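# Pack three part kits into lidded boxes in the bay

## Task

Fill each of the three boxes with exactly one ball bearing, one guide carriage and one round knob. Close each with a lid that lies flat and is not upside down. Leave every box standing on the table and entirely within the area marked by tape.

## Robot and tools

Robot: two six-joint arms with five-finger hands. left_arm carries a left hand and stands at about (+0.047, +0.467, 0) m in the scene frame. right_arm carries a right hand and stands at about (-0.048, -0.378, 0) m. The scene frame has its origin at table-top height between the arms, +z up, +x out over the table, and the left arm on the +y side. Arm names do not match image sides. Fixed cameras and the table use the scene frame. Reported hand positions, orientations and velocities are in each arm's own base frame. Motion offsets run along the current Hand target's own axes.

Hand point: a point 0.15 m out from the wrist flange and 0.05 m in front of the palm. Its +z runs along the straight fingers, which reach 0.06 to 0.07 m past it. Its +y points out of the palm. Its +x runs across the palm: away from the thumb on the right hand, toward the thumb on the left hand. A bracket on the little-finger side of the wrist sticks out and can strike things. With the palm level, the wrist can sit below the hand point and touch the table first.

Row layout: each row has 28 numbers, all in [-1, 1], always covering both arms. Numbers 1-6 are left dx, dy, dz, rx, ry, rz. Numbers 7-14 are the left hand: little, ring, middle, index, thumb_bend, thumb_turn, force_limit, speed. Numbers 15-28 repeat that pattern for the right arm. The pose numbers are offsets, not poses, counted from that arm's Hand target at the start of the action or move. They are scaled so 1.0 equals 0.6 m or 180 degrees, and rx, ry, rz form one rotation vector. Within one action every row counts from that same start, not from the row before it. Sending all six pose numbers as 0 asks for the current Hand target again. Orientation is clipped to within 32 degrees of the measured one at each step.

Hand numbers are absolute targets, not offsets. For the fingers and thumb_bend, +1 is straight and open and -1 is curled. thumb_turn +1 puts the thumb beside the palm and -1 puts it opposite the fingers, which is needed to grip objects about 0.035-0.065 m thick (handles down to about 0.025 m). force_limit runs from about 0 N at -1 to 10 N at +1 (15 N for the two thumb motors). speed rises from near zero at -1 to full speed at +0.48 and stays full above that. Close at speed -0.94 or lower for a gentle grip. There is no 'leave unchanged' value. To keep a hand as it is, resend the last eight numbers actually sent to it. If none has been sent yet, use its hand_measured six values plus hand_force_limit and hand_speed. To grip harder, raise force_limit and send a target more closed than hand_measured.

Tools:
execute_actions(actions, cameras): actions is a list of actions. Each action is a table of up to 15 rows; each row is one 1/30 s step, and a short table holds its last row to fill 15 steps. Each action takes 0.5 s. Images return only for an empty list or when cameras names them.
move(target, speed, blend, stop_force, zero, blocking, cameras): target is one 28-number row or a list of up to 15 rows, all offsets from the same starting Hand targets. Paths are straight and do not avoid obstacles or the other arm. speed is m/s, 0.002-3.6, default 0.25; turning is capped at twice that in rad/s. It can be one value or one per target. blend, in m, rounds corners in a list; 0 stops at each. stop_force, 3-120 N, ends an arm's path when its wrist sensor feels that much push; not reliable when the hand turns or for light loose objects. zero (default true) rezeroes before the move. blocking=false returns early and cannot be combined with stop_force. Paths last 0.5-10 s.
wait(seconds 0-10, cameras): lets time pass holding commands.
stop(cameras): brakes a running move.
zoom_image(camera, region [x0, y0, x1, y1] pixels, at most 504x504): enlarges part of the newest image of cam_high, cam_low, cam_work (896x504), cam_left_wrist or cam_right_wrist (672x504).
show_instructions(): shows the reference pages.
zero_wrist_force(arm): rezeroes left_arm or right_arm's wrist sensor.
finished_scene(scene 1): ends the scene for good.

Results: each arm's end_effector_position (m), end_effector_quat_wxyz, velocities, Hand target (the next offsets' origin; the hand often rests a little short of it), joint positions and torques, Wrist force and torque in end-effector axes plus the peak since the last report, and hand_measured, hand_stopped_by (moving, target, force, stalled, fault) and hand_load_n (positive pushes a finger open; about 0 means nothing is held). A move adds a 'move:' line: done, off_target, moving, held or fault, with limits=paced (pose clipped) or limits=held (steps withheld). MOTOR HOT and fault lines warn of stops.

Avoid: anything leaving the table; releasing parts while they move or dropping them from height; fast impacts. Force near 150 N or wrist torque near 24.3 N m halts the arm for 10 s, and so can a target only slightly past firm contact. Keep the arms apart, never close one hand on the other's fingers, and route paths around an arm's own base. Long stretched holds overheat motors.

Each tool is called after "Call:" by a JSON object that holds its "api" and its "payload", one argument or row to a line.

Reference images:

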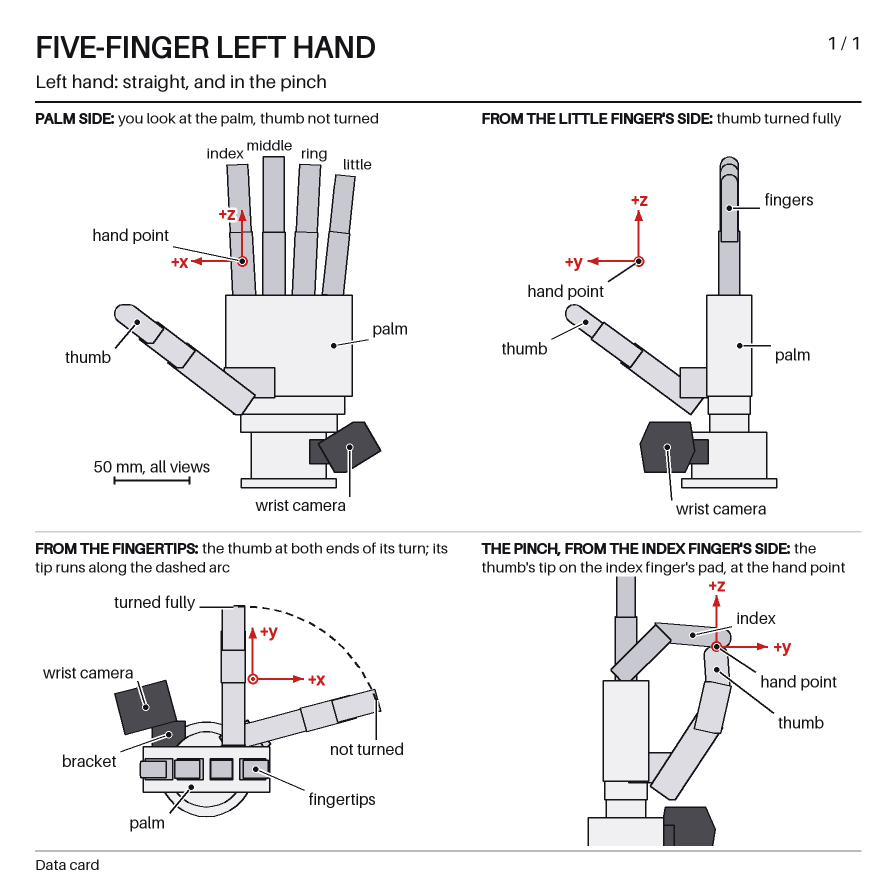

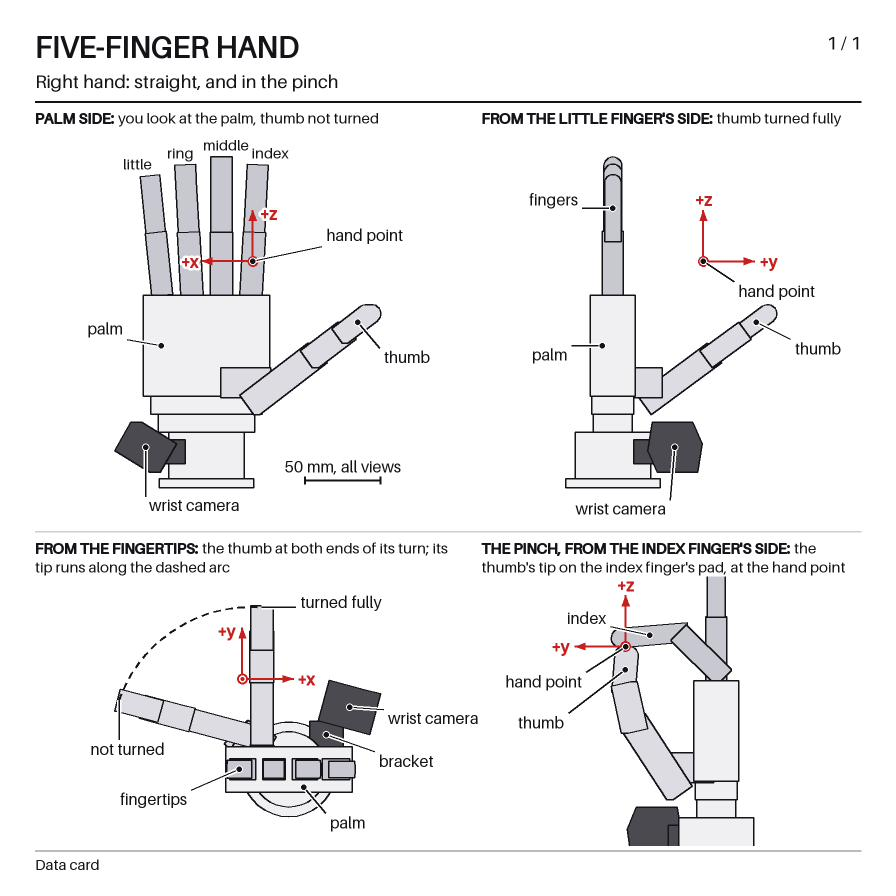

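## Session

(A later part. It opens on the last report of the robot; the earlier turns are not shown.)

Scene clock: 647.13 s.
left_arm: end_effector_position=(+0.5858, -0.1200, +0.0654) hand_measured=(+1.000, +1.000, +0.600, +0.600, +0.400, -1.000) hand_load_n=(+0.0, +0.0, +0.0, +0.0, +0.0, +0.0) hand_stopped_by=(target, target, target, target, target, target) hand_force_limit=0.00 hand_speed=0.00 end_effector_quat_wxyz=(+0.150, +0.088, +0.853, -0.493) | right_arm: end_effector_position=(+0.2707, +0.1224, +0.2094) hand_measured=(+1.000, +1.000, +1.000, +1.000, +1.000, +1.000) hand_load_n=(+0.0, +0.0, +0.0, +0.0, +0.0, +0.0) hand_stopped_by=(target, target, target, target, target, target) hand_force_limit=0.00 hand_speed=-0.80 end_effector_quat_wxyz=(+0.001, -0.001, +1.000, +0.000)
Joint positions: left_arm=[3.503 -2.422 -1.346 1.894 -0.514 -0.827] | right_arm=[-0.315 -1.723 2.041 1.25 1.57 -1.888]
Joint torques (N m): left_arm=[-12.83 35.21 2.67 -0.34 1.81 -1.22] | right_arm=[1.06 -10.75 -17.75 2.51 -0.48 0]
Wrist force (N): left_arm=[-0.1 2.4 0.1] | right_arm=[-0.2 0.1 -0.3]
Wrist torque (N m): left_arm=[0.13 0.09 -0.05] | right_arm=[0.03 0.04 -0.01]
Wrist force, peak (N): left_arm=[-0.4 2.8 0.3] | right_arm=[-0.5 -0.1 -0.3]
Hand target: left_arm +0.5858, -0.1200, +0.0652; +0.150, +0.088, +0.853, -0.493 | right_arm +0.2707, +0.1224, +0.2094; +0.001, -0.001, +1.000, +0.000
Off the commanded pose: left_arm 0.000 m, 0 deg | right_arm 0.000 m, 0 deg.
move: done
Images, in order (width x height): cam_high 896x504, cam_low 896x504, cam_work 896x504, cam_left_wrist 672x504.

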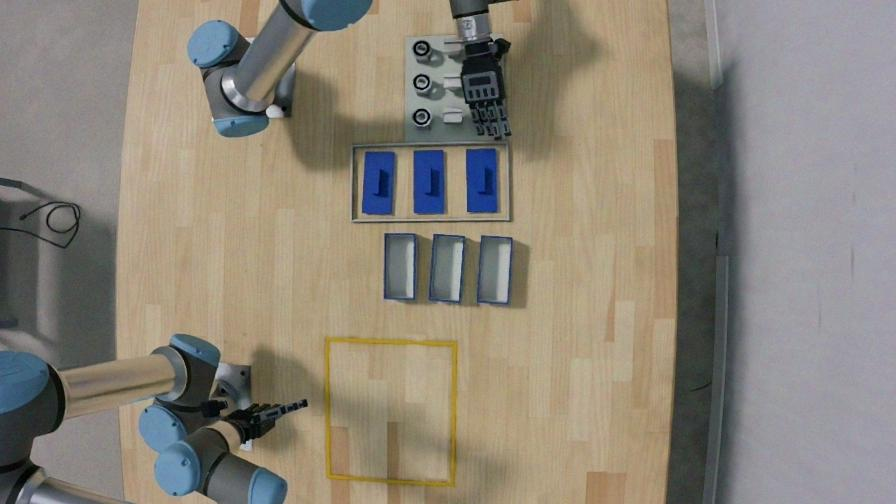

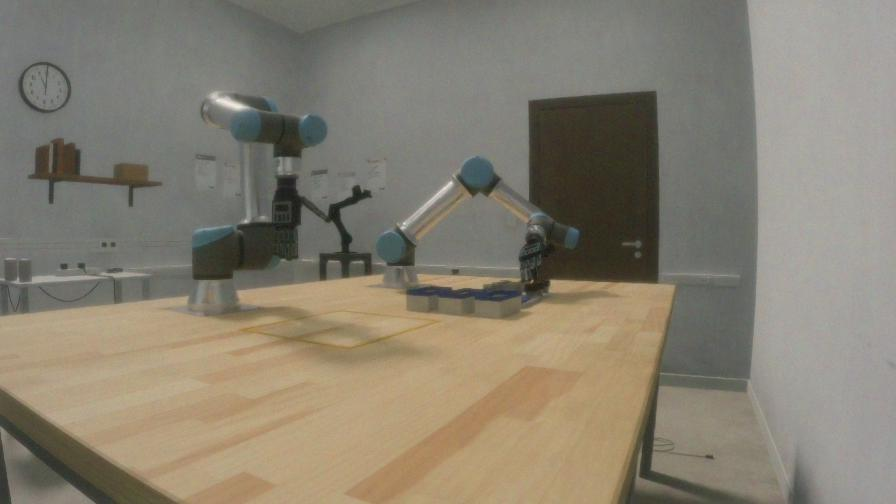

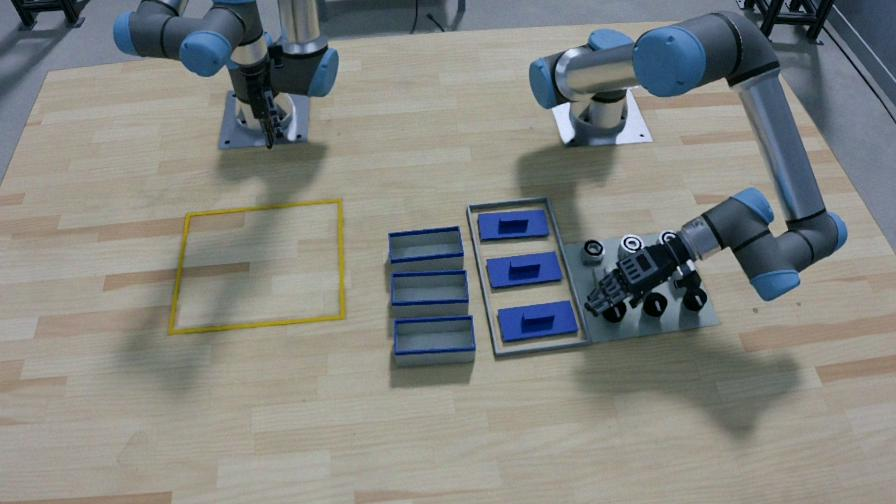

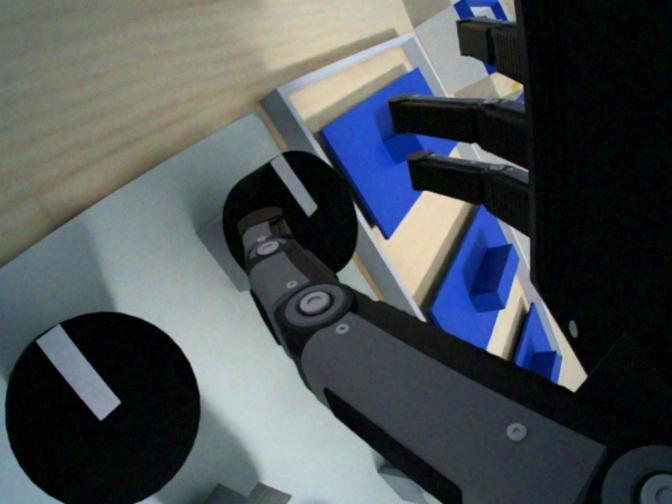

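Call:
{"api": "move", "payload": {
  "target": [0.0098,0.0243,0.0218,0,0,0,1,1,0.6,0.6,0.4,-1,0,0,0,0,0,0,0,0,1,1,1,1,1,1,0,-0.8],
  "speed": 0.04,
  "stop_force": 6,
  "cameras": ["cam_high","cam_low","cam_left_wrist","cam_work"]
}}

Call:
{"api": "zoom_image", "payload": {
  "camera": "cam_left_wrist",
  "region": [100, 80, 400, 330]
}}

Call:
{"api": "zoom_image", "payload": {
  "camera": "cam_work",
  "region": [580, 220, 720, 330]
}}

Call:
{"api": "zoom_image", "payload": {
  "camera": "cam_low",
  "region": [480, 230, 600, 320]
}}

Scene clock: 723.30 s.
left_arm: end_effector_position=(+0.5868, -0.1240, +0.0451) hand_measured=(+1.000, +1.000, +0.600, +0.600, +0.400, -1.000) hand_load_n=(+0.0, +0.0, +0.0, +0.0, +0.0, +0.0) hand_stopped_by=(target, target, target, target, target, target) hand_force_limit=0.00 hand_speed=0.00 end_effector_quat_wxyz=(+0.150, +0.088, +0.853, -0.493) | right_arm: end_effector_position=(+0.2707, +0.1224, +0.2094) hand_measured=(+1.000, +1.000, +1.000, +1.000, +1.000, +1.000) hand_load_n=(+0.0, +0.0, +0.0, +0.0, +0.0, +0.0) hand_stopped_by=(target, target, target, target, target, target) hand_force_limit=0.00 hand_speed=-0.80 end_effector_quat_wxyz=(+0.001, -0.001, +1.000, +0.000)
Joint positions: left_arm=[3.495 -2.452 -1.347 1.937 -0.512 -0.842] | right_arm=[-0.315 -1.723 2.041 1.25 1.57 -1.888]
Joint torques (N m): left_arm=[-13.73 36.16 23.35 -0.86 2.98 -1.16] | right_arm=[1.59 -10.37 -18.19 2.62 -0.51 0.05]
Wrist force (N): left_arm=[-0.3 2.4 0.0] | right_arm=[-0.2 0.1 -0.1]
Wrist torque (N m): left_arm=[0.13 0.14 -0.07] | right_arm=[0.03 0.03 -0.01]
Wrist force, peak (N): left_arm=[-0.4 2.8 -0.1] | right_arm=[-0.4 0.0 -0.5]
Hand target: left_arm +0.5868, -0.1240, +0.0451; +0.150, +0.088, +0.853, -0.493 | right_arm +0.2707, +0.1224, +0.2094; +0.001, -0.001, +1.000, +0.000
Off the commanded pose: left_arm 0.000 m, 0 deg | right_arm 0.000 m, 0 deg.
move: done
Images, in order (width x height): cam_high 896x504, cam_low 896x504, cam_work 896x504, cam_left_wrist 672x504.

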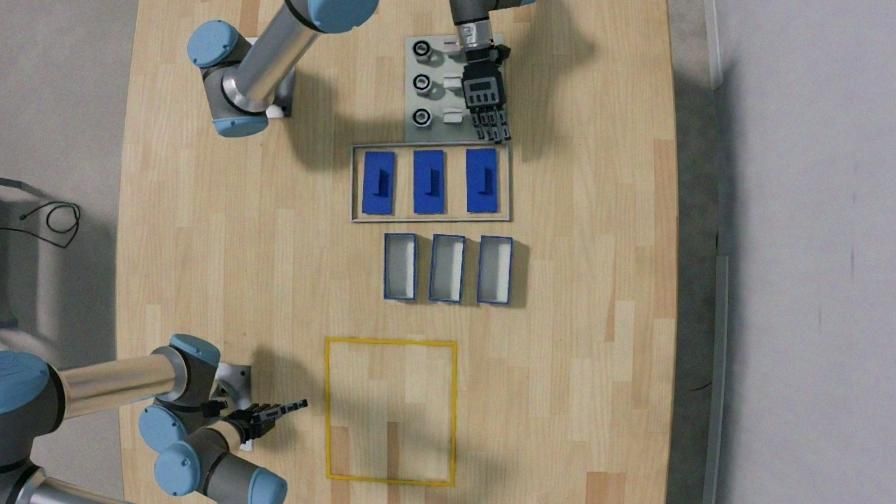

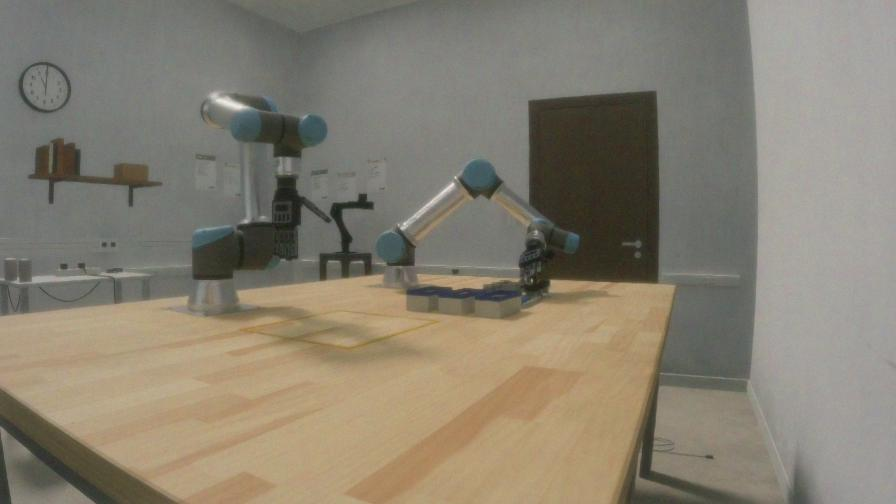

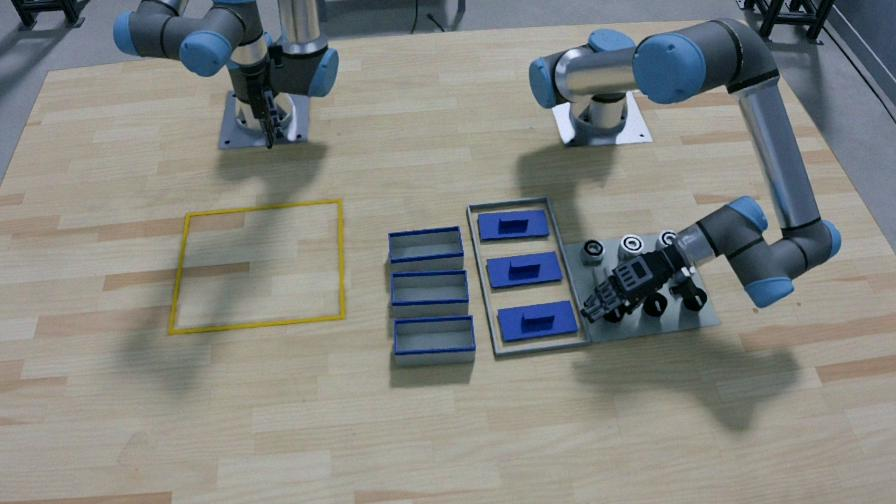

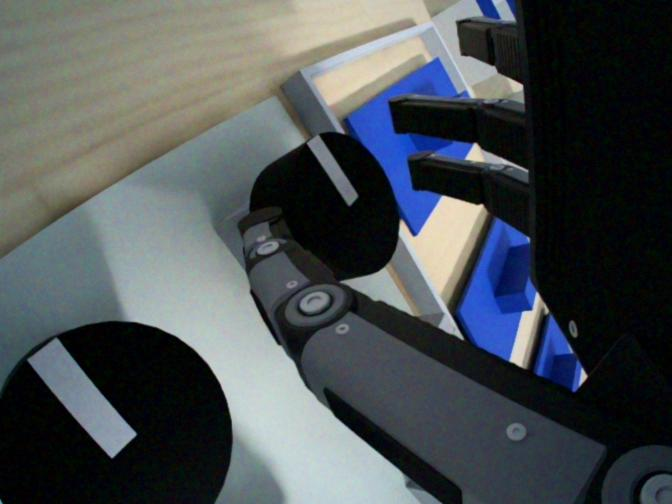

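Scaled by 1.680 from the camera's 672x504 image, which has a finer 960x720 frame.

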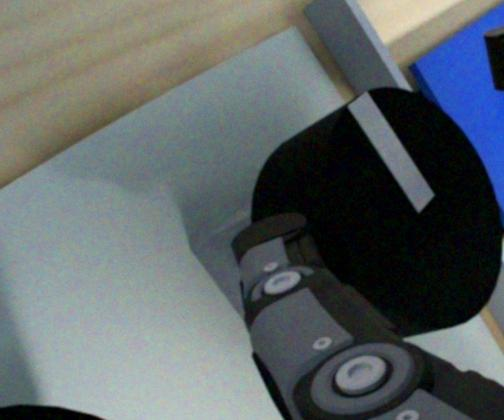

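Scaled by 3.600 from the camera's 896x504 image, which has a finer 1280x720 frame.

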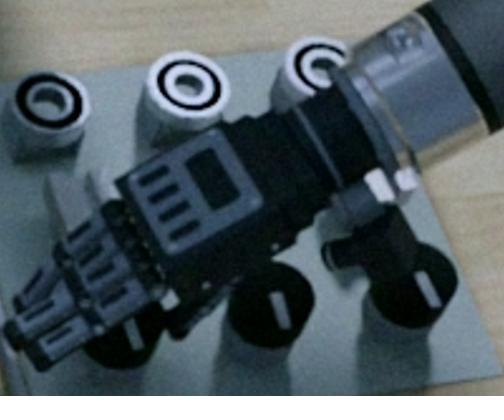

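Scaled by 4.200 from the camera's 896x504 image, which has a finer 1280x720 frame.

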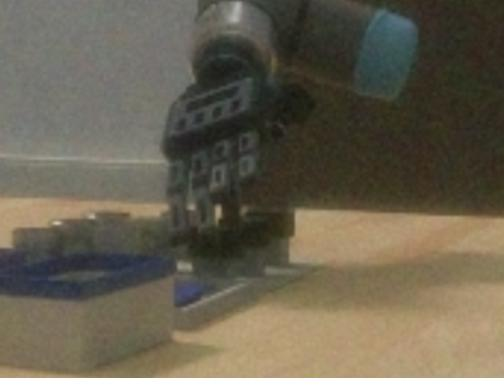

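Call:
{"api": "zoom_image", "payload": {
  "camera": "cam_high",
  "region": [450, 90, 530, 150]
}}

Call:
{"api": "zoom_image", "payload": {
  "camera": "cam_work",
  "region": [570, 250, 680, 330]
}}

Scaled by 6.300 from the camera's 896x504 image, which has a finer 1280x720 frame.

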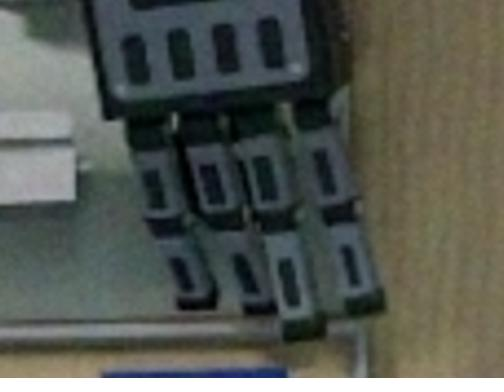

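Scaled by 4.582 from the camera's 896x504 image, which has a finer 1280x720 frame.

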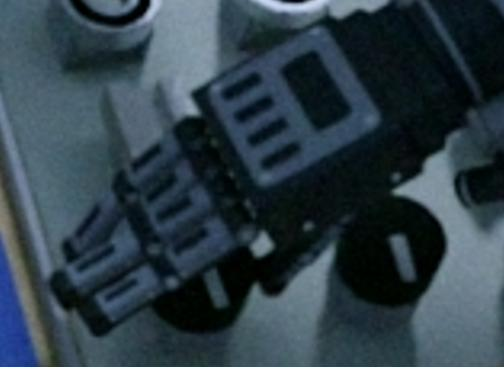

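Call:
{"api": "move", "payload": {
  "target": [0,0,0,0,0,0,1,1,0,0,0.4,-1,-0.4,-0.88,0,0,0,0,0,0,1,1,1,1,1,1,0,-0.8],
  "speed": 0.04,
  "cameras": ["cam_low","cam_left_wrist","cam_work"]
}}

Call:
{"api": "zoom_image", "payload": {
  "camera": "cam_left_wrist",
  "region": [150, 80, 450, 330]
}}

Scene clock: 758.93 s.
left_arm: end_effector_position=(+0.5869, -0.1241, +0.0452) hand_measured=(+1.000, +1.000, +0.212, +0.222, +0.402, -1.000) hand_load_n=(+0.0, +0.0, +3.5, +2.5, +3.0, -0.5) hand_stopped_by=(target, target, force, force, target, target) hand_force_limit=-0.40 hand_speed=-0.88 end_effector_quat_wxyz=(+0.150, +0.088, +0.853, -0.493) | right_arm: end_effector_position=(+0.2707, +0.1224, +0.2094) hand_measured=(+1.000, +1.000, +1.000, +1.000, +1.000, +1.000) hand_load_n=(+0.0, +0.0, +0.0, +0.0, +0.0, +0.0) hand_stopped_by=(target, target, target, target, target, target) hand_force_limit=0.00 hand_speed=-0.80 end_effector_quat_wxyz=(+0.001, -0.001, +1.000, +0.000)
Joint positions: left_arm=[3.495 -2.452 -1.347 1.937 -0.512 -0.842] | right_arm=[-0.315 -1.723 2.041 1.25 1.57 -1.888]
Joint torques (N m): left_arm=[-13.39 36.38 23.94 -0.68 1.51 -1.49] | right_arm=[2.4 -11.24 -18.95 2.53 -0.56 -0.02]
Wrist force (N): left_arm=[-1.5 -0.6 -1.0] | right_arm=[-0.1 -0.1 0.0]
Wrist torque (N m): left_arm=[0.12 0.13 -0.04] | right_arm=[-0.01 0.01 0.00]
Wrist force, peak (N): left_arm=[-0.5 2.8 0.2] | right_arm=[-0.6 0.2 -0.3]
Hand target: left_arm +0.5868, -0.1240, +0.0451; +0.150, +0.088, +0.853, -0.493 | right_arm +0.2707, +0.1224, +0.2094; +0.001, -0.001, +1.000, +0.000
Off the commanded pose: left_arm 0.000 m, 0 deg | right_arm 0.000 m, 0 deg.
move: done
Images, in order (width x height): cam_low 896x504, cam_work 896x504, cam_left_wrist 672x504.

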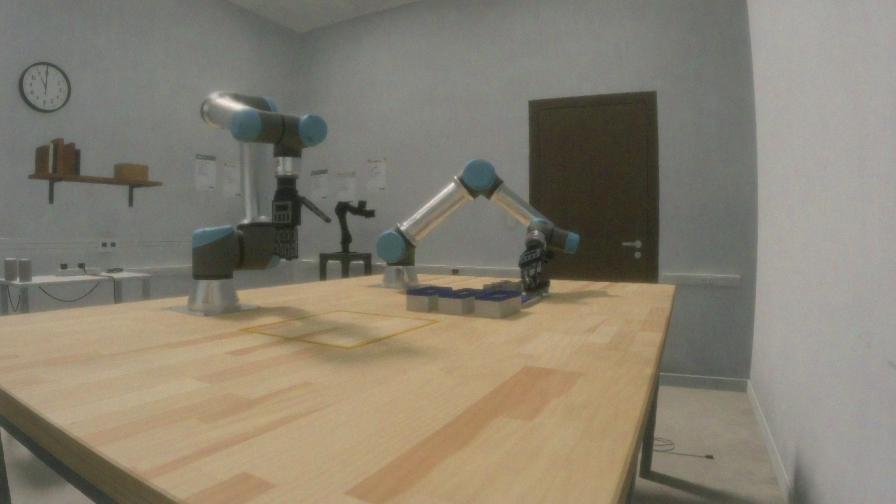

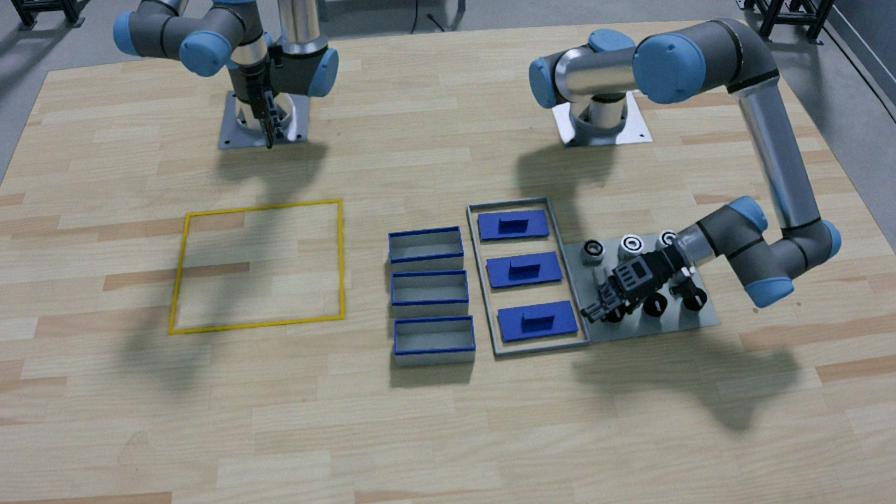

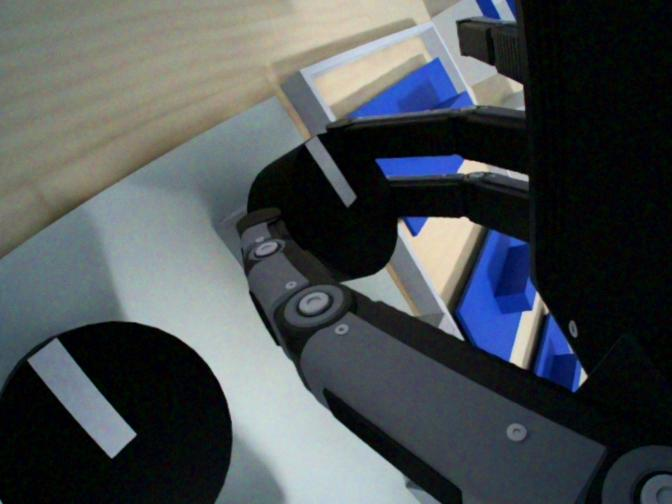

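Scaled by 1.680 from the camera's 672x504 image, which has a finer 960x720 frame.

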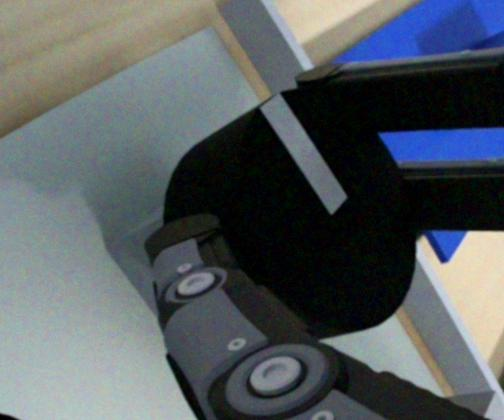

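Call:
{"api": "move", "payload": {
  "target": [-0.0285,-0.0678,-0.0392,0,0,0,1,1,0,0,0.4,-1,-0.4,-0.88,0,0,0,0,0,0,1,1,1,1,1,1,0,-0.8],
  "speed": 0.08,
  "cameras": ["cam_high","cam_low","cam_left_wrist","cam_work"]
}}

Call:
{"api": "zoom_image", "payload": {
  "camera": "cam_low",
  "region": [480, 230, 600, 320]
}}

Scene clock: 767.90 s.
left_arm: end_effector_position=(+0.5868, -0.1241, +0.0950) hand_measured=(+1.000, +1.000, +0.212, +0.222, +0.402, -1.000) hand_load_n=(+0.0, +0.0, +3.0, +2.0, +4.0, +0.5) hand_stopped_by=(target, target, force, force, target, target) hand_force_limit=-0.40 hand_speed=-0.88 end_effector_quat_wxyz=(+0.150, +0.088, +0.853, -0.493) | right_arm: end_effector_position=(+0.2707, +0.1224, +0.2094) hand_measured=(+1.000, +1.000, +1.000, +1.000, +1.000, +1.000) hand_load_n=(+0.0, +0.0, +0.0, +0.0, +0.0, +0.0) hand_stopped_by=(target, target, target, target, target, target) hand_force_limit=0.00 hand_speed=-0.80 end_effector_quat_wxyz=(+0.001, -0.001, +1.000, +0.000)
Joint positions: left_arm=[3.495 -2.382 -1.33 1.85 -0.512 -0.841] | right_arm=[-0.315 -1.723 2.041 1.25 1.57 -1.888]
Joint torques (N m): left_arm=[10.13 62.85 25.53 -4.72 0.38 1.25] | right_arm=[1.74 -11.24 -18.33 2.72 -0.7 0]
Wrist force (N): left_arm=[0.0 2.7 0.4] | right_arm=[-0.3 -0.1 -0.1]
Wrist torque (N m): left_arm=[0.11 0.09 -0.17] | right_arm=[-0.01 0.05 -0.02]
Wrist force, peak (N): left_arm=[0.2 3.4 0.5] | right_arm=[-0.4 0.0 -0.4]
Hand target: left_arm +0.5868, -0.1240, +0.0952; +0.150, +0.088, +0.853, -0.493 | right_arm +0.2707, +0.1224, +0.2094; +0.001, -0.001, +1.000, +0.000
Off the commanded pose: left_arm 0.000 m, 0 deg | right_arm 0.000 m, 0 deg.
move: done
Images, in order (width x height): cam_high 896x504, cam_low 896x504, cam_work 896x504, cam_left_wrist 672x504.

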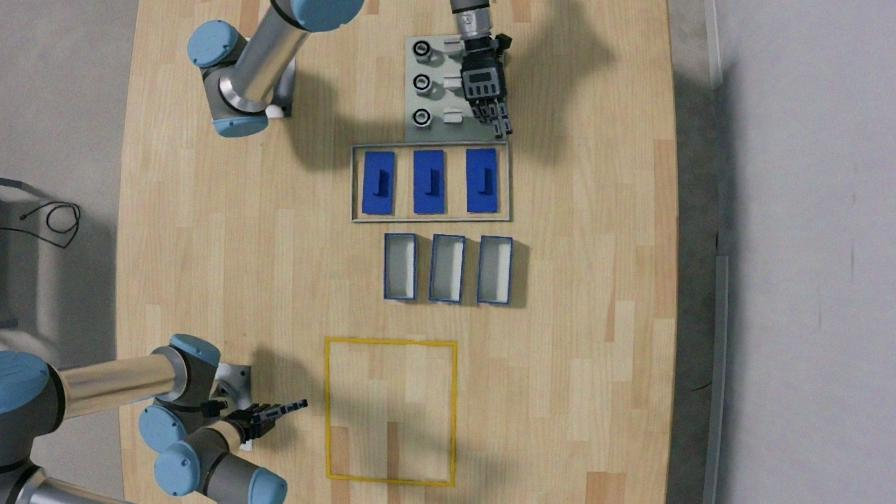

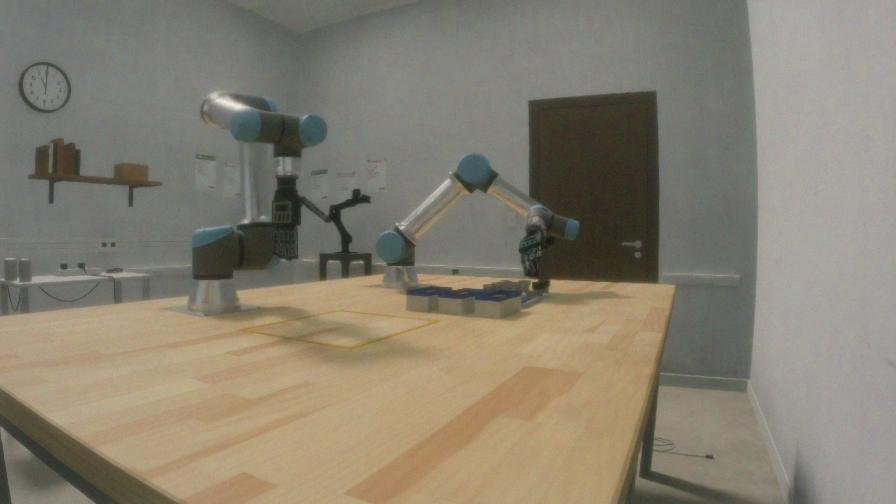

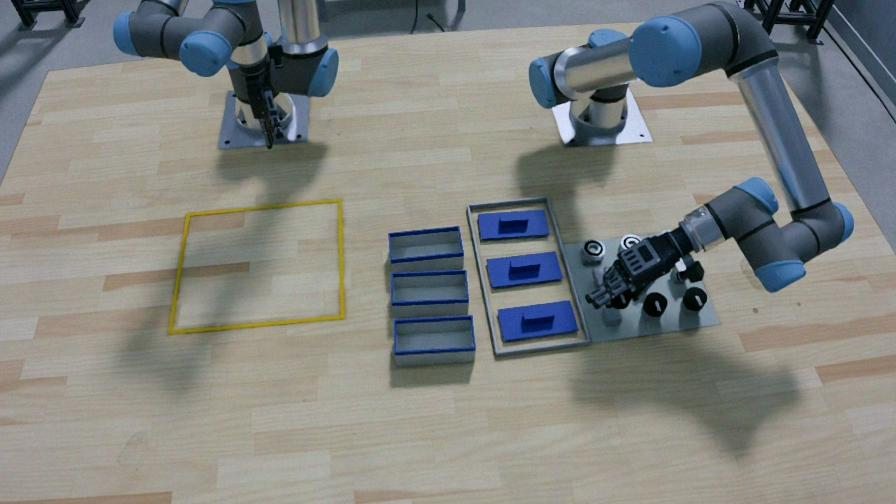

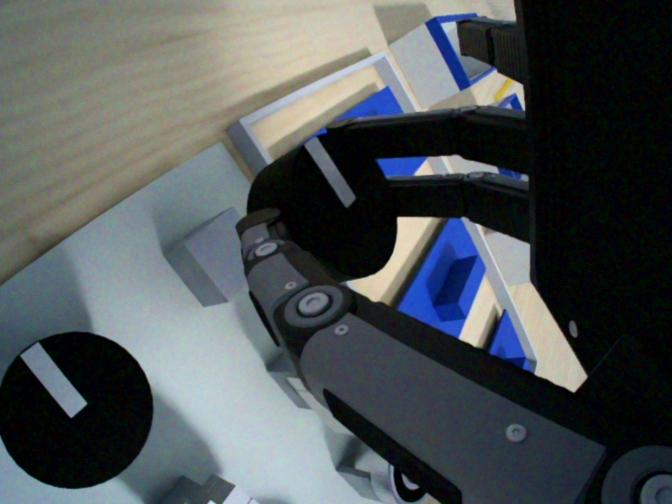

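Scaled by 4.200 from the camera's 896x504 image, which has a finer 1280x720 frame.

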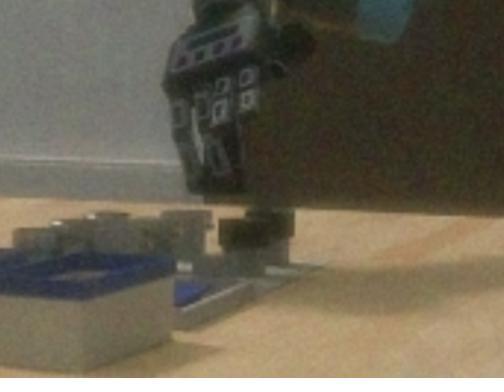

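Call:
{"api": "move", "payload": {
  "target": [-0.0412,-0.3337,0.5367,0,0,0,1,1,0,0,0.4,-1,-0.4,-0.88,0,0,0,0,0,0,1,1,1,1,1,1,0,-0.8],
  "speed": 0.2,
  "cameras": ["cam_high","cam_low","cam_left_wrist","cam_work"]
}}

Call:
{"api": "zoom_image", "payload": {
  "camera": "cam_high",
  "region": [440, 200, 540, 310]
}}

Call:
{"api": "zoom_image", "payload": {
  "camera": "cam_work",
  "region": [370, 260, 500, 370]
}}

Call:
{"api": "zoom_image", "payload": {
  "camera": "cam_left_wrist",
  "region": [100, 80, 500, 380]
}}

Scene clock: 840.43 s.
left_arm: end_effector_position=(+0.6052, -0.5029, +0.1156) hand_measured=(+1.000, +1.000, +0.212, +0.222, +0.402, -1.000) hand_load_n=(+0.0, +0.0, +2.5, +1.5, +4.0, +0.5) hand_stopped_by=(target, target, force, force, target, target) hand_force_limit=-0.40 hand_speed=-0.88 end_effector_quat_wxyz=(+0.150, +0.088, +0.853, -0.493) | right_arm: end_effector_position=(+0.2707, +0.1224, +0.2094) hand_measured=(+1.000, +1.000, +1.000, +1.000, +1.000, +1.000) hand_load_n=(+0.0, +0.0, +0.0, +0.0, -0.5, +0.0) hand_stopped_by=(target, target, target, target, target, target) hand_force_limit=0.00 hand_speed=-0.80 end_effector_quat_wxyz=(+0.001, -0.001, +1.000, +0.000)
Joint positions: left_arm=[2.843 -2.46 -0.864 2.481 -0.679 -2.025] | right_arm=[-0.315 -1.723 2.041 1.25 1.57 -1.888]
Joint torques (N m): left_arm=[-14.24 43.94 28.85 -3.43 -0.39 -1.31] | right_arm=[2.37 -10.45 -17.96 2.71 -0.58 0.03]
Wrist force (N): left_arm=[0.2 3.0 0.0] | right_arm=[-0.4 0.0 -0.1]
Wrist torque (N m): left_arm=[0.19 0.07 -0.08] | right_arm=[0.00 0.06 -0.02]
Wrist force, peak (N): left_arm=[-0.2 3.5 -0.8] | right_arm=[-0.3 0.0 -0.4]
Hand target: left_arm +0.6052, -0.5030, +0.1156; +0.150, +0.088, +0.853, -0.493 | right_arm +0.2707, +0.1224, +0.2094; +0.001, -0.001, +1.000, +0.000
Off the commanded pose: left_arm 0.000 m, 0 deg | right_arm 0.000 m, 0 deg.
move: done
Images, in order (width x height): cam_high 896x504, cam_low 896x504, cam_work 896x504, cam_left_wrist 672x504.

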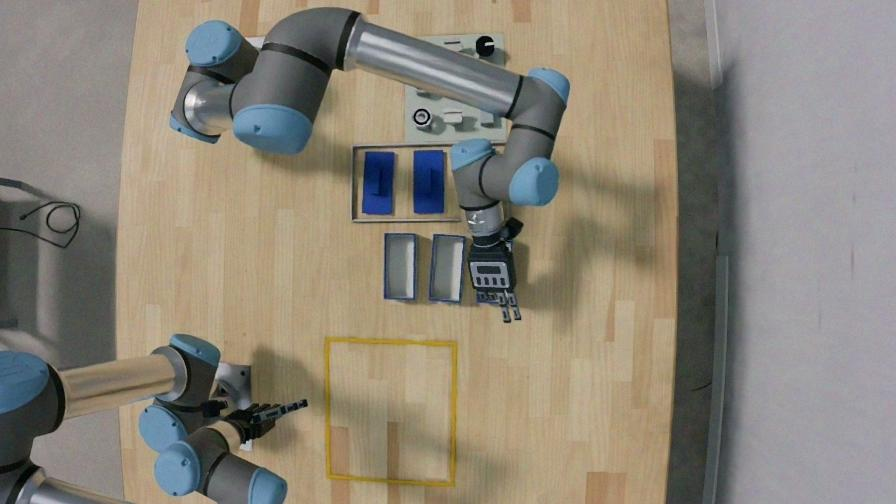

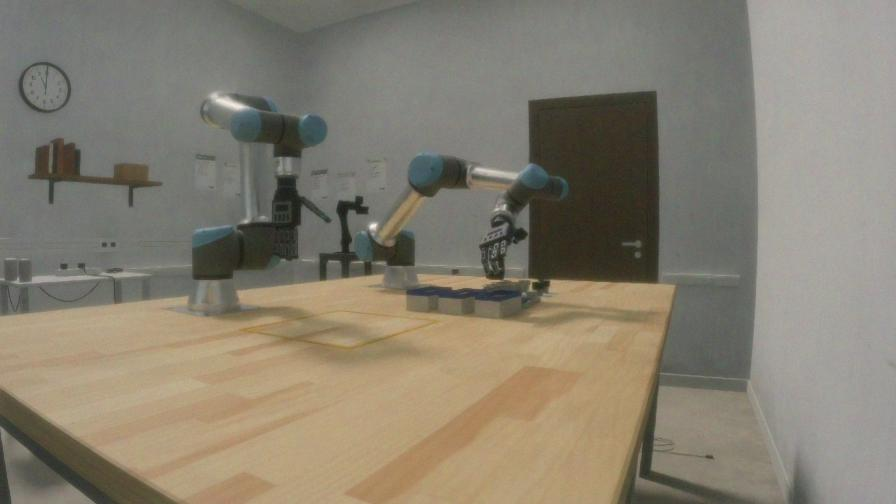

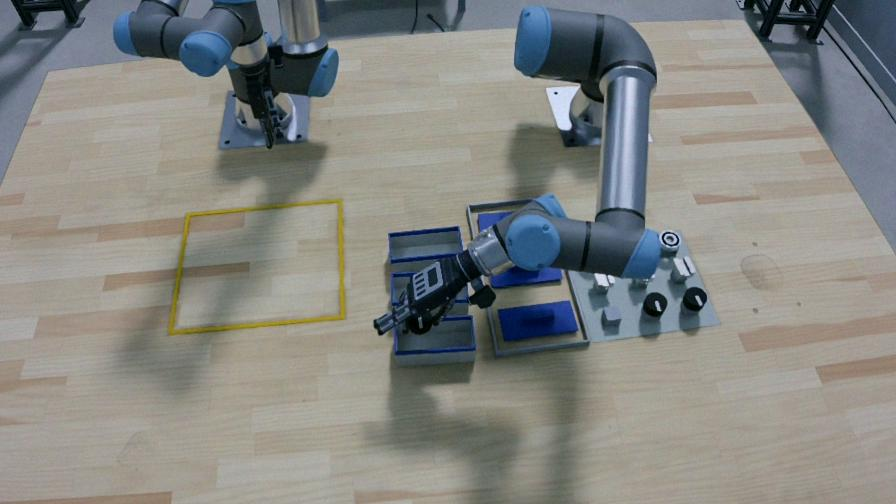

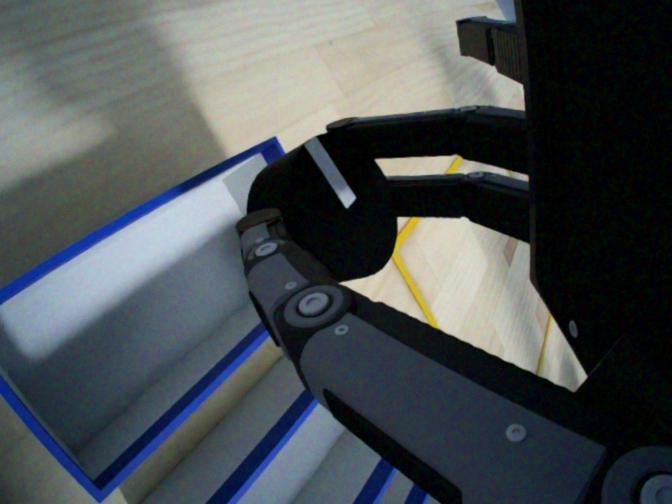

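Scaled by 4.582 from the camera's 896x504 image, which has a finer 1280x720 frame.

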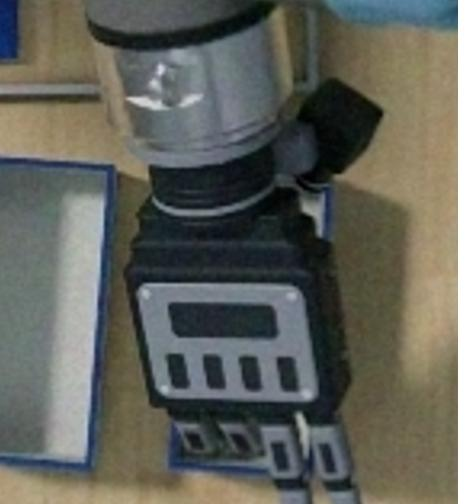

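Scaled by 3.877 from the camera's 896x504 image, which has a finer 1280x720 frame.

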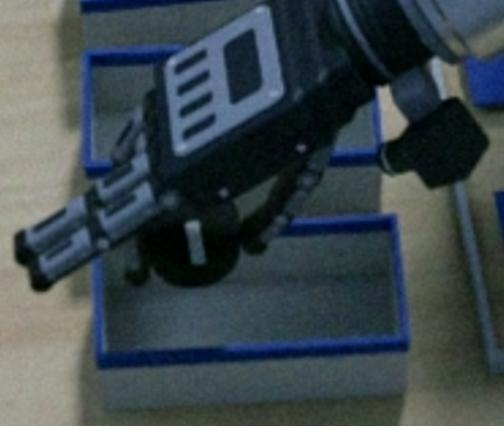

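Scaled by 1.260 from the camera's 672x504 image, which has a finer 960x720 frame.

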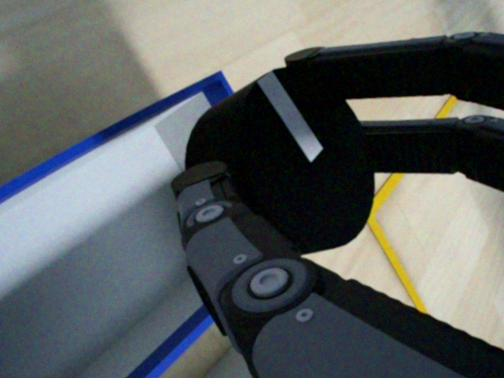

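Call:
{"api": "move", "payload": {
  "target": [0.0171,0.064,-0.0169,0,0,0,1,1,0,0,0.4,-1,-0.4,-0.88,0,0,0,0,0,0,1,1,1,1,1,1,0,-0.8],
  "speed": 0.1,
  "cameras": ["cam_high","cam_low","cam_left_wrist","cam_work"]
}}

Call:
{"api": "zoom_image", "payload": {
  "camera": "cam_high",
  "region": [440, 220, 540, 320]
}}

Call:
{"api": "zoom_image", "payload": {
  "camera": "cam_work",
  "region": [370, 260, 500, 370]
}}

Call:
{"api": "zoom_image", "payload": {
  "camera": "cam_low",
  "region": [440, 230, 560, 330]
}}

Scene clock: 890.90 s.
left_arm: end_effector_position=(+0.6053, -0.4751, +0.0857) hand_measured=(+1.000, +1.000, +0.212, +0.222, +0.402, -1.000) hand_load_n=(+0.0, +0.0, +2.5, +1.5, +4.0, +0.5) hand_stopped_by=(target, target, force, force, target, target) hand_force_limit=-0.40 hand_speed=-0.88 end_effector_quat_wxyz=(+0.150, +0.088, +0.853, -0.493) | right_arm: end_effector_position=(+0.2707, +0.1224, +0.2094) hand_measured=(+1.000, +1.000, +1.000, +1.000, +1.000, +1.000) hand_load_n=(+0.0, +0.0, +0.0, +0.0, +0.0, +0.0) hand_stopped_by=(target, target, target, target, target, target) hand_force_limit=0.00 hand_speed=-0.80 end_effector_quat_wxyz=(+0.001, -0.001, +1.000, +0.000)
Joint positions: left_arm=[2.885 -2.452 -0.966 2.534 -0.651 -1.973] | right_arm=[-0.315 -1.723 2.041 1.25 1.57 -1.888]
Joint torques (N m): left_arm=[11.52 69.99 6.95 1.01 2.79 1.37] | right_arm=[2.76 -10.46 -18.53 2.7 -0.74 -0.04]
Wrist force (N): left_arm=[-0.3 2.9 0.3] | right_arm=[-0.1 0.1 -0.3]
Wrist torque (N m): left_arm=[0.16 0.15 -0.32] | right_arm=[0.02 0.02 0.00]
Wrist force, peak (N): left_arm=[-0.3 3.4 0.1] | right_arm=[-0.4 -0.1 -0.3]
Hand target: left_arm +0.6053, -0.4750, +0.0856; +0.150, +0.088, +0.853, -0.493 | right_arm +0.2707, +0.1224, +0.2094; +0.001, -0.001, +1.000, +0.000
Off the commanded pose: left_arm 0.000 m, 0 deg | right_arm 0.000 m, 0 deg.
move: done
Images, in order (width x height): cam_high 896x504, cam_low 896x504, cam_work 896x504, cam_left_wrist 672x504.

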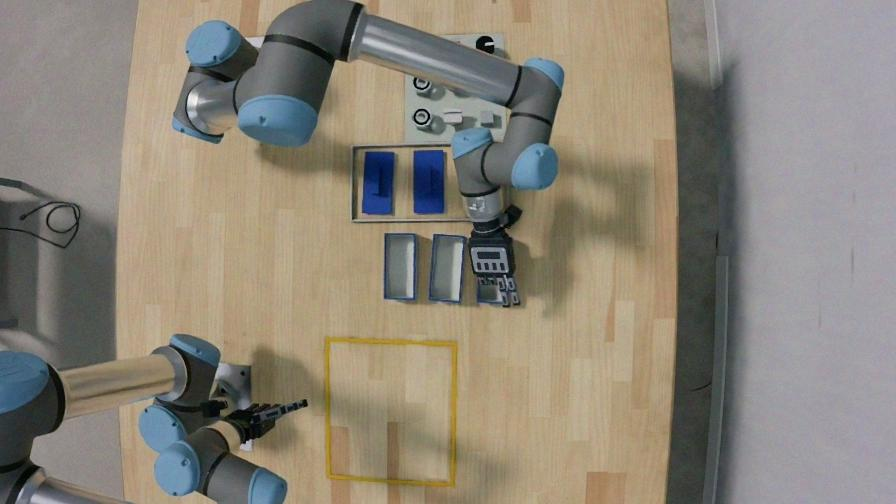

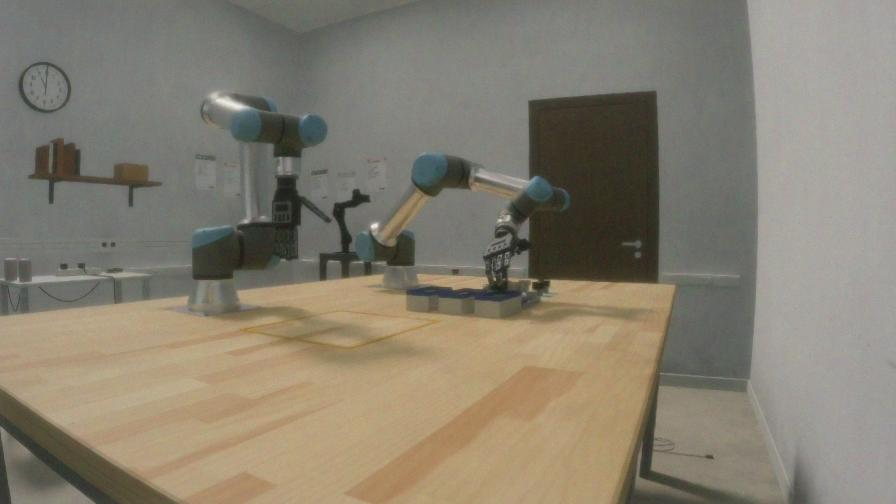

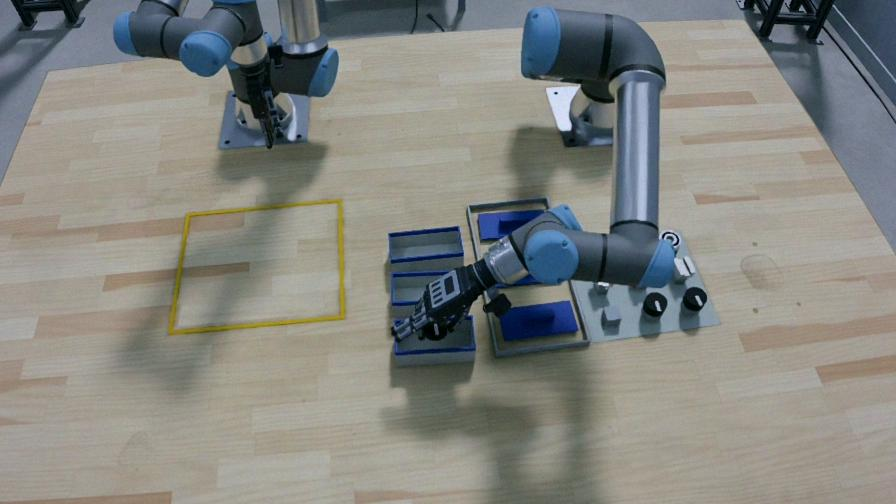

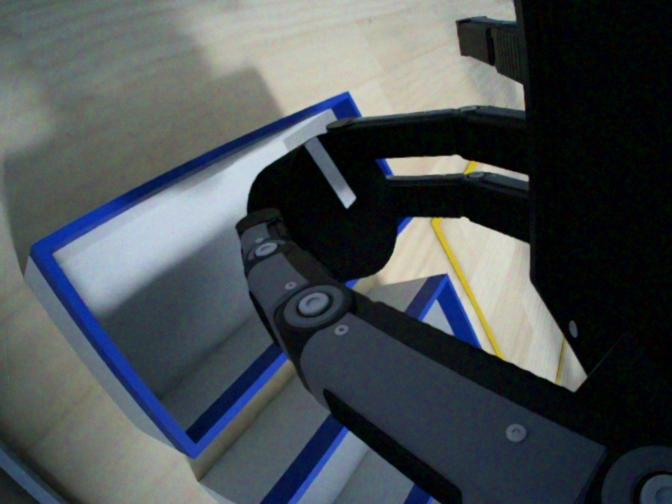

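Scaled by 5.040 from the camera's 896x504 image, which has a finer 1280x720 frame.

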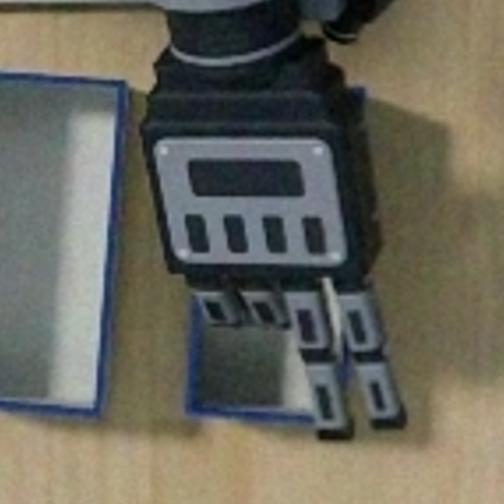

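Scaled by 3.877 from the camera's 896x504 image, which has a finer 1280x720 frame.

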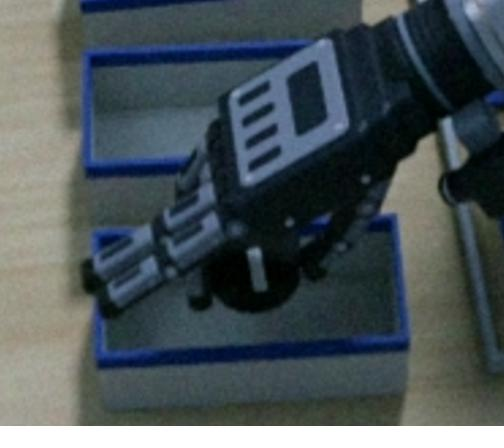

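Scaled by 4.200 from the camera's 896x504 image, which has a finer 1280x720 frame.

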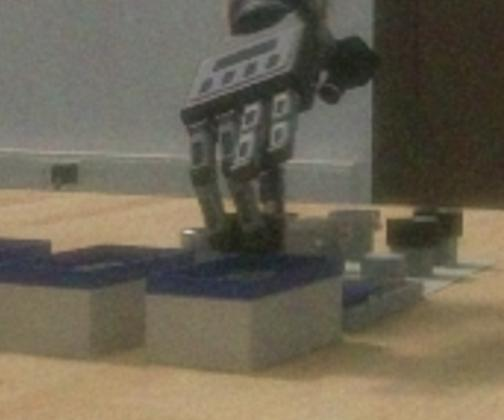

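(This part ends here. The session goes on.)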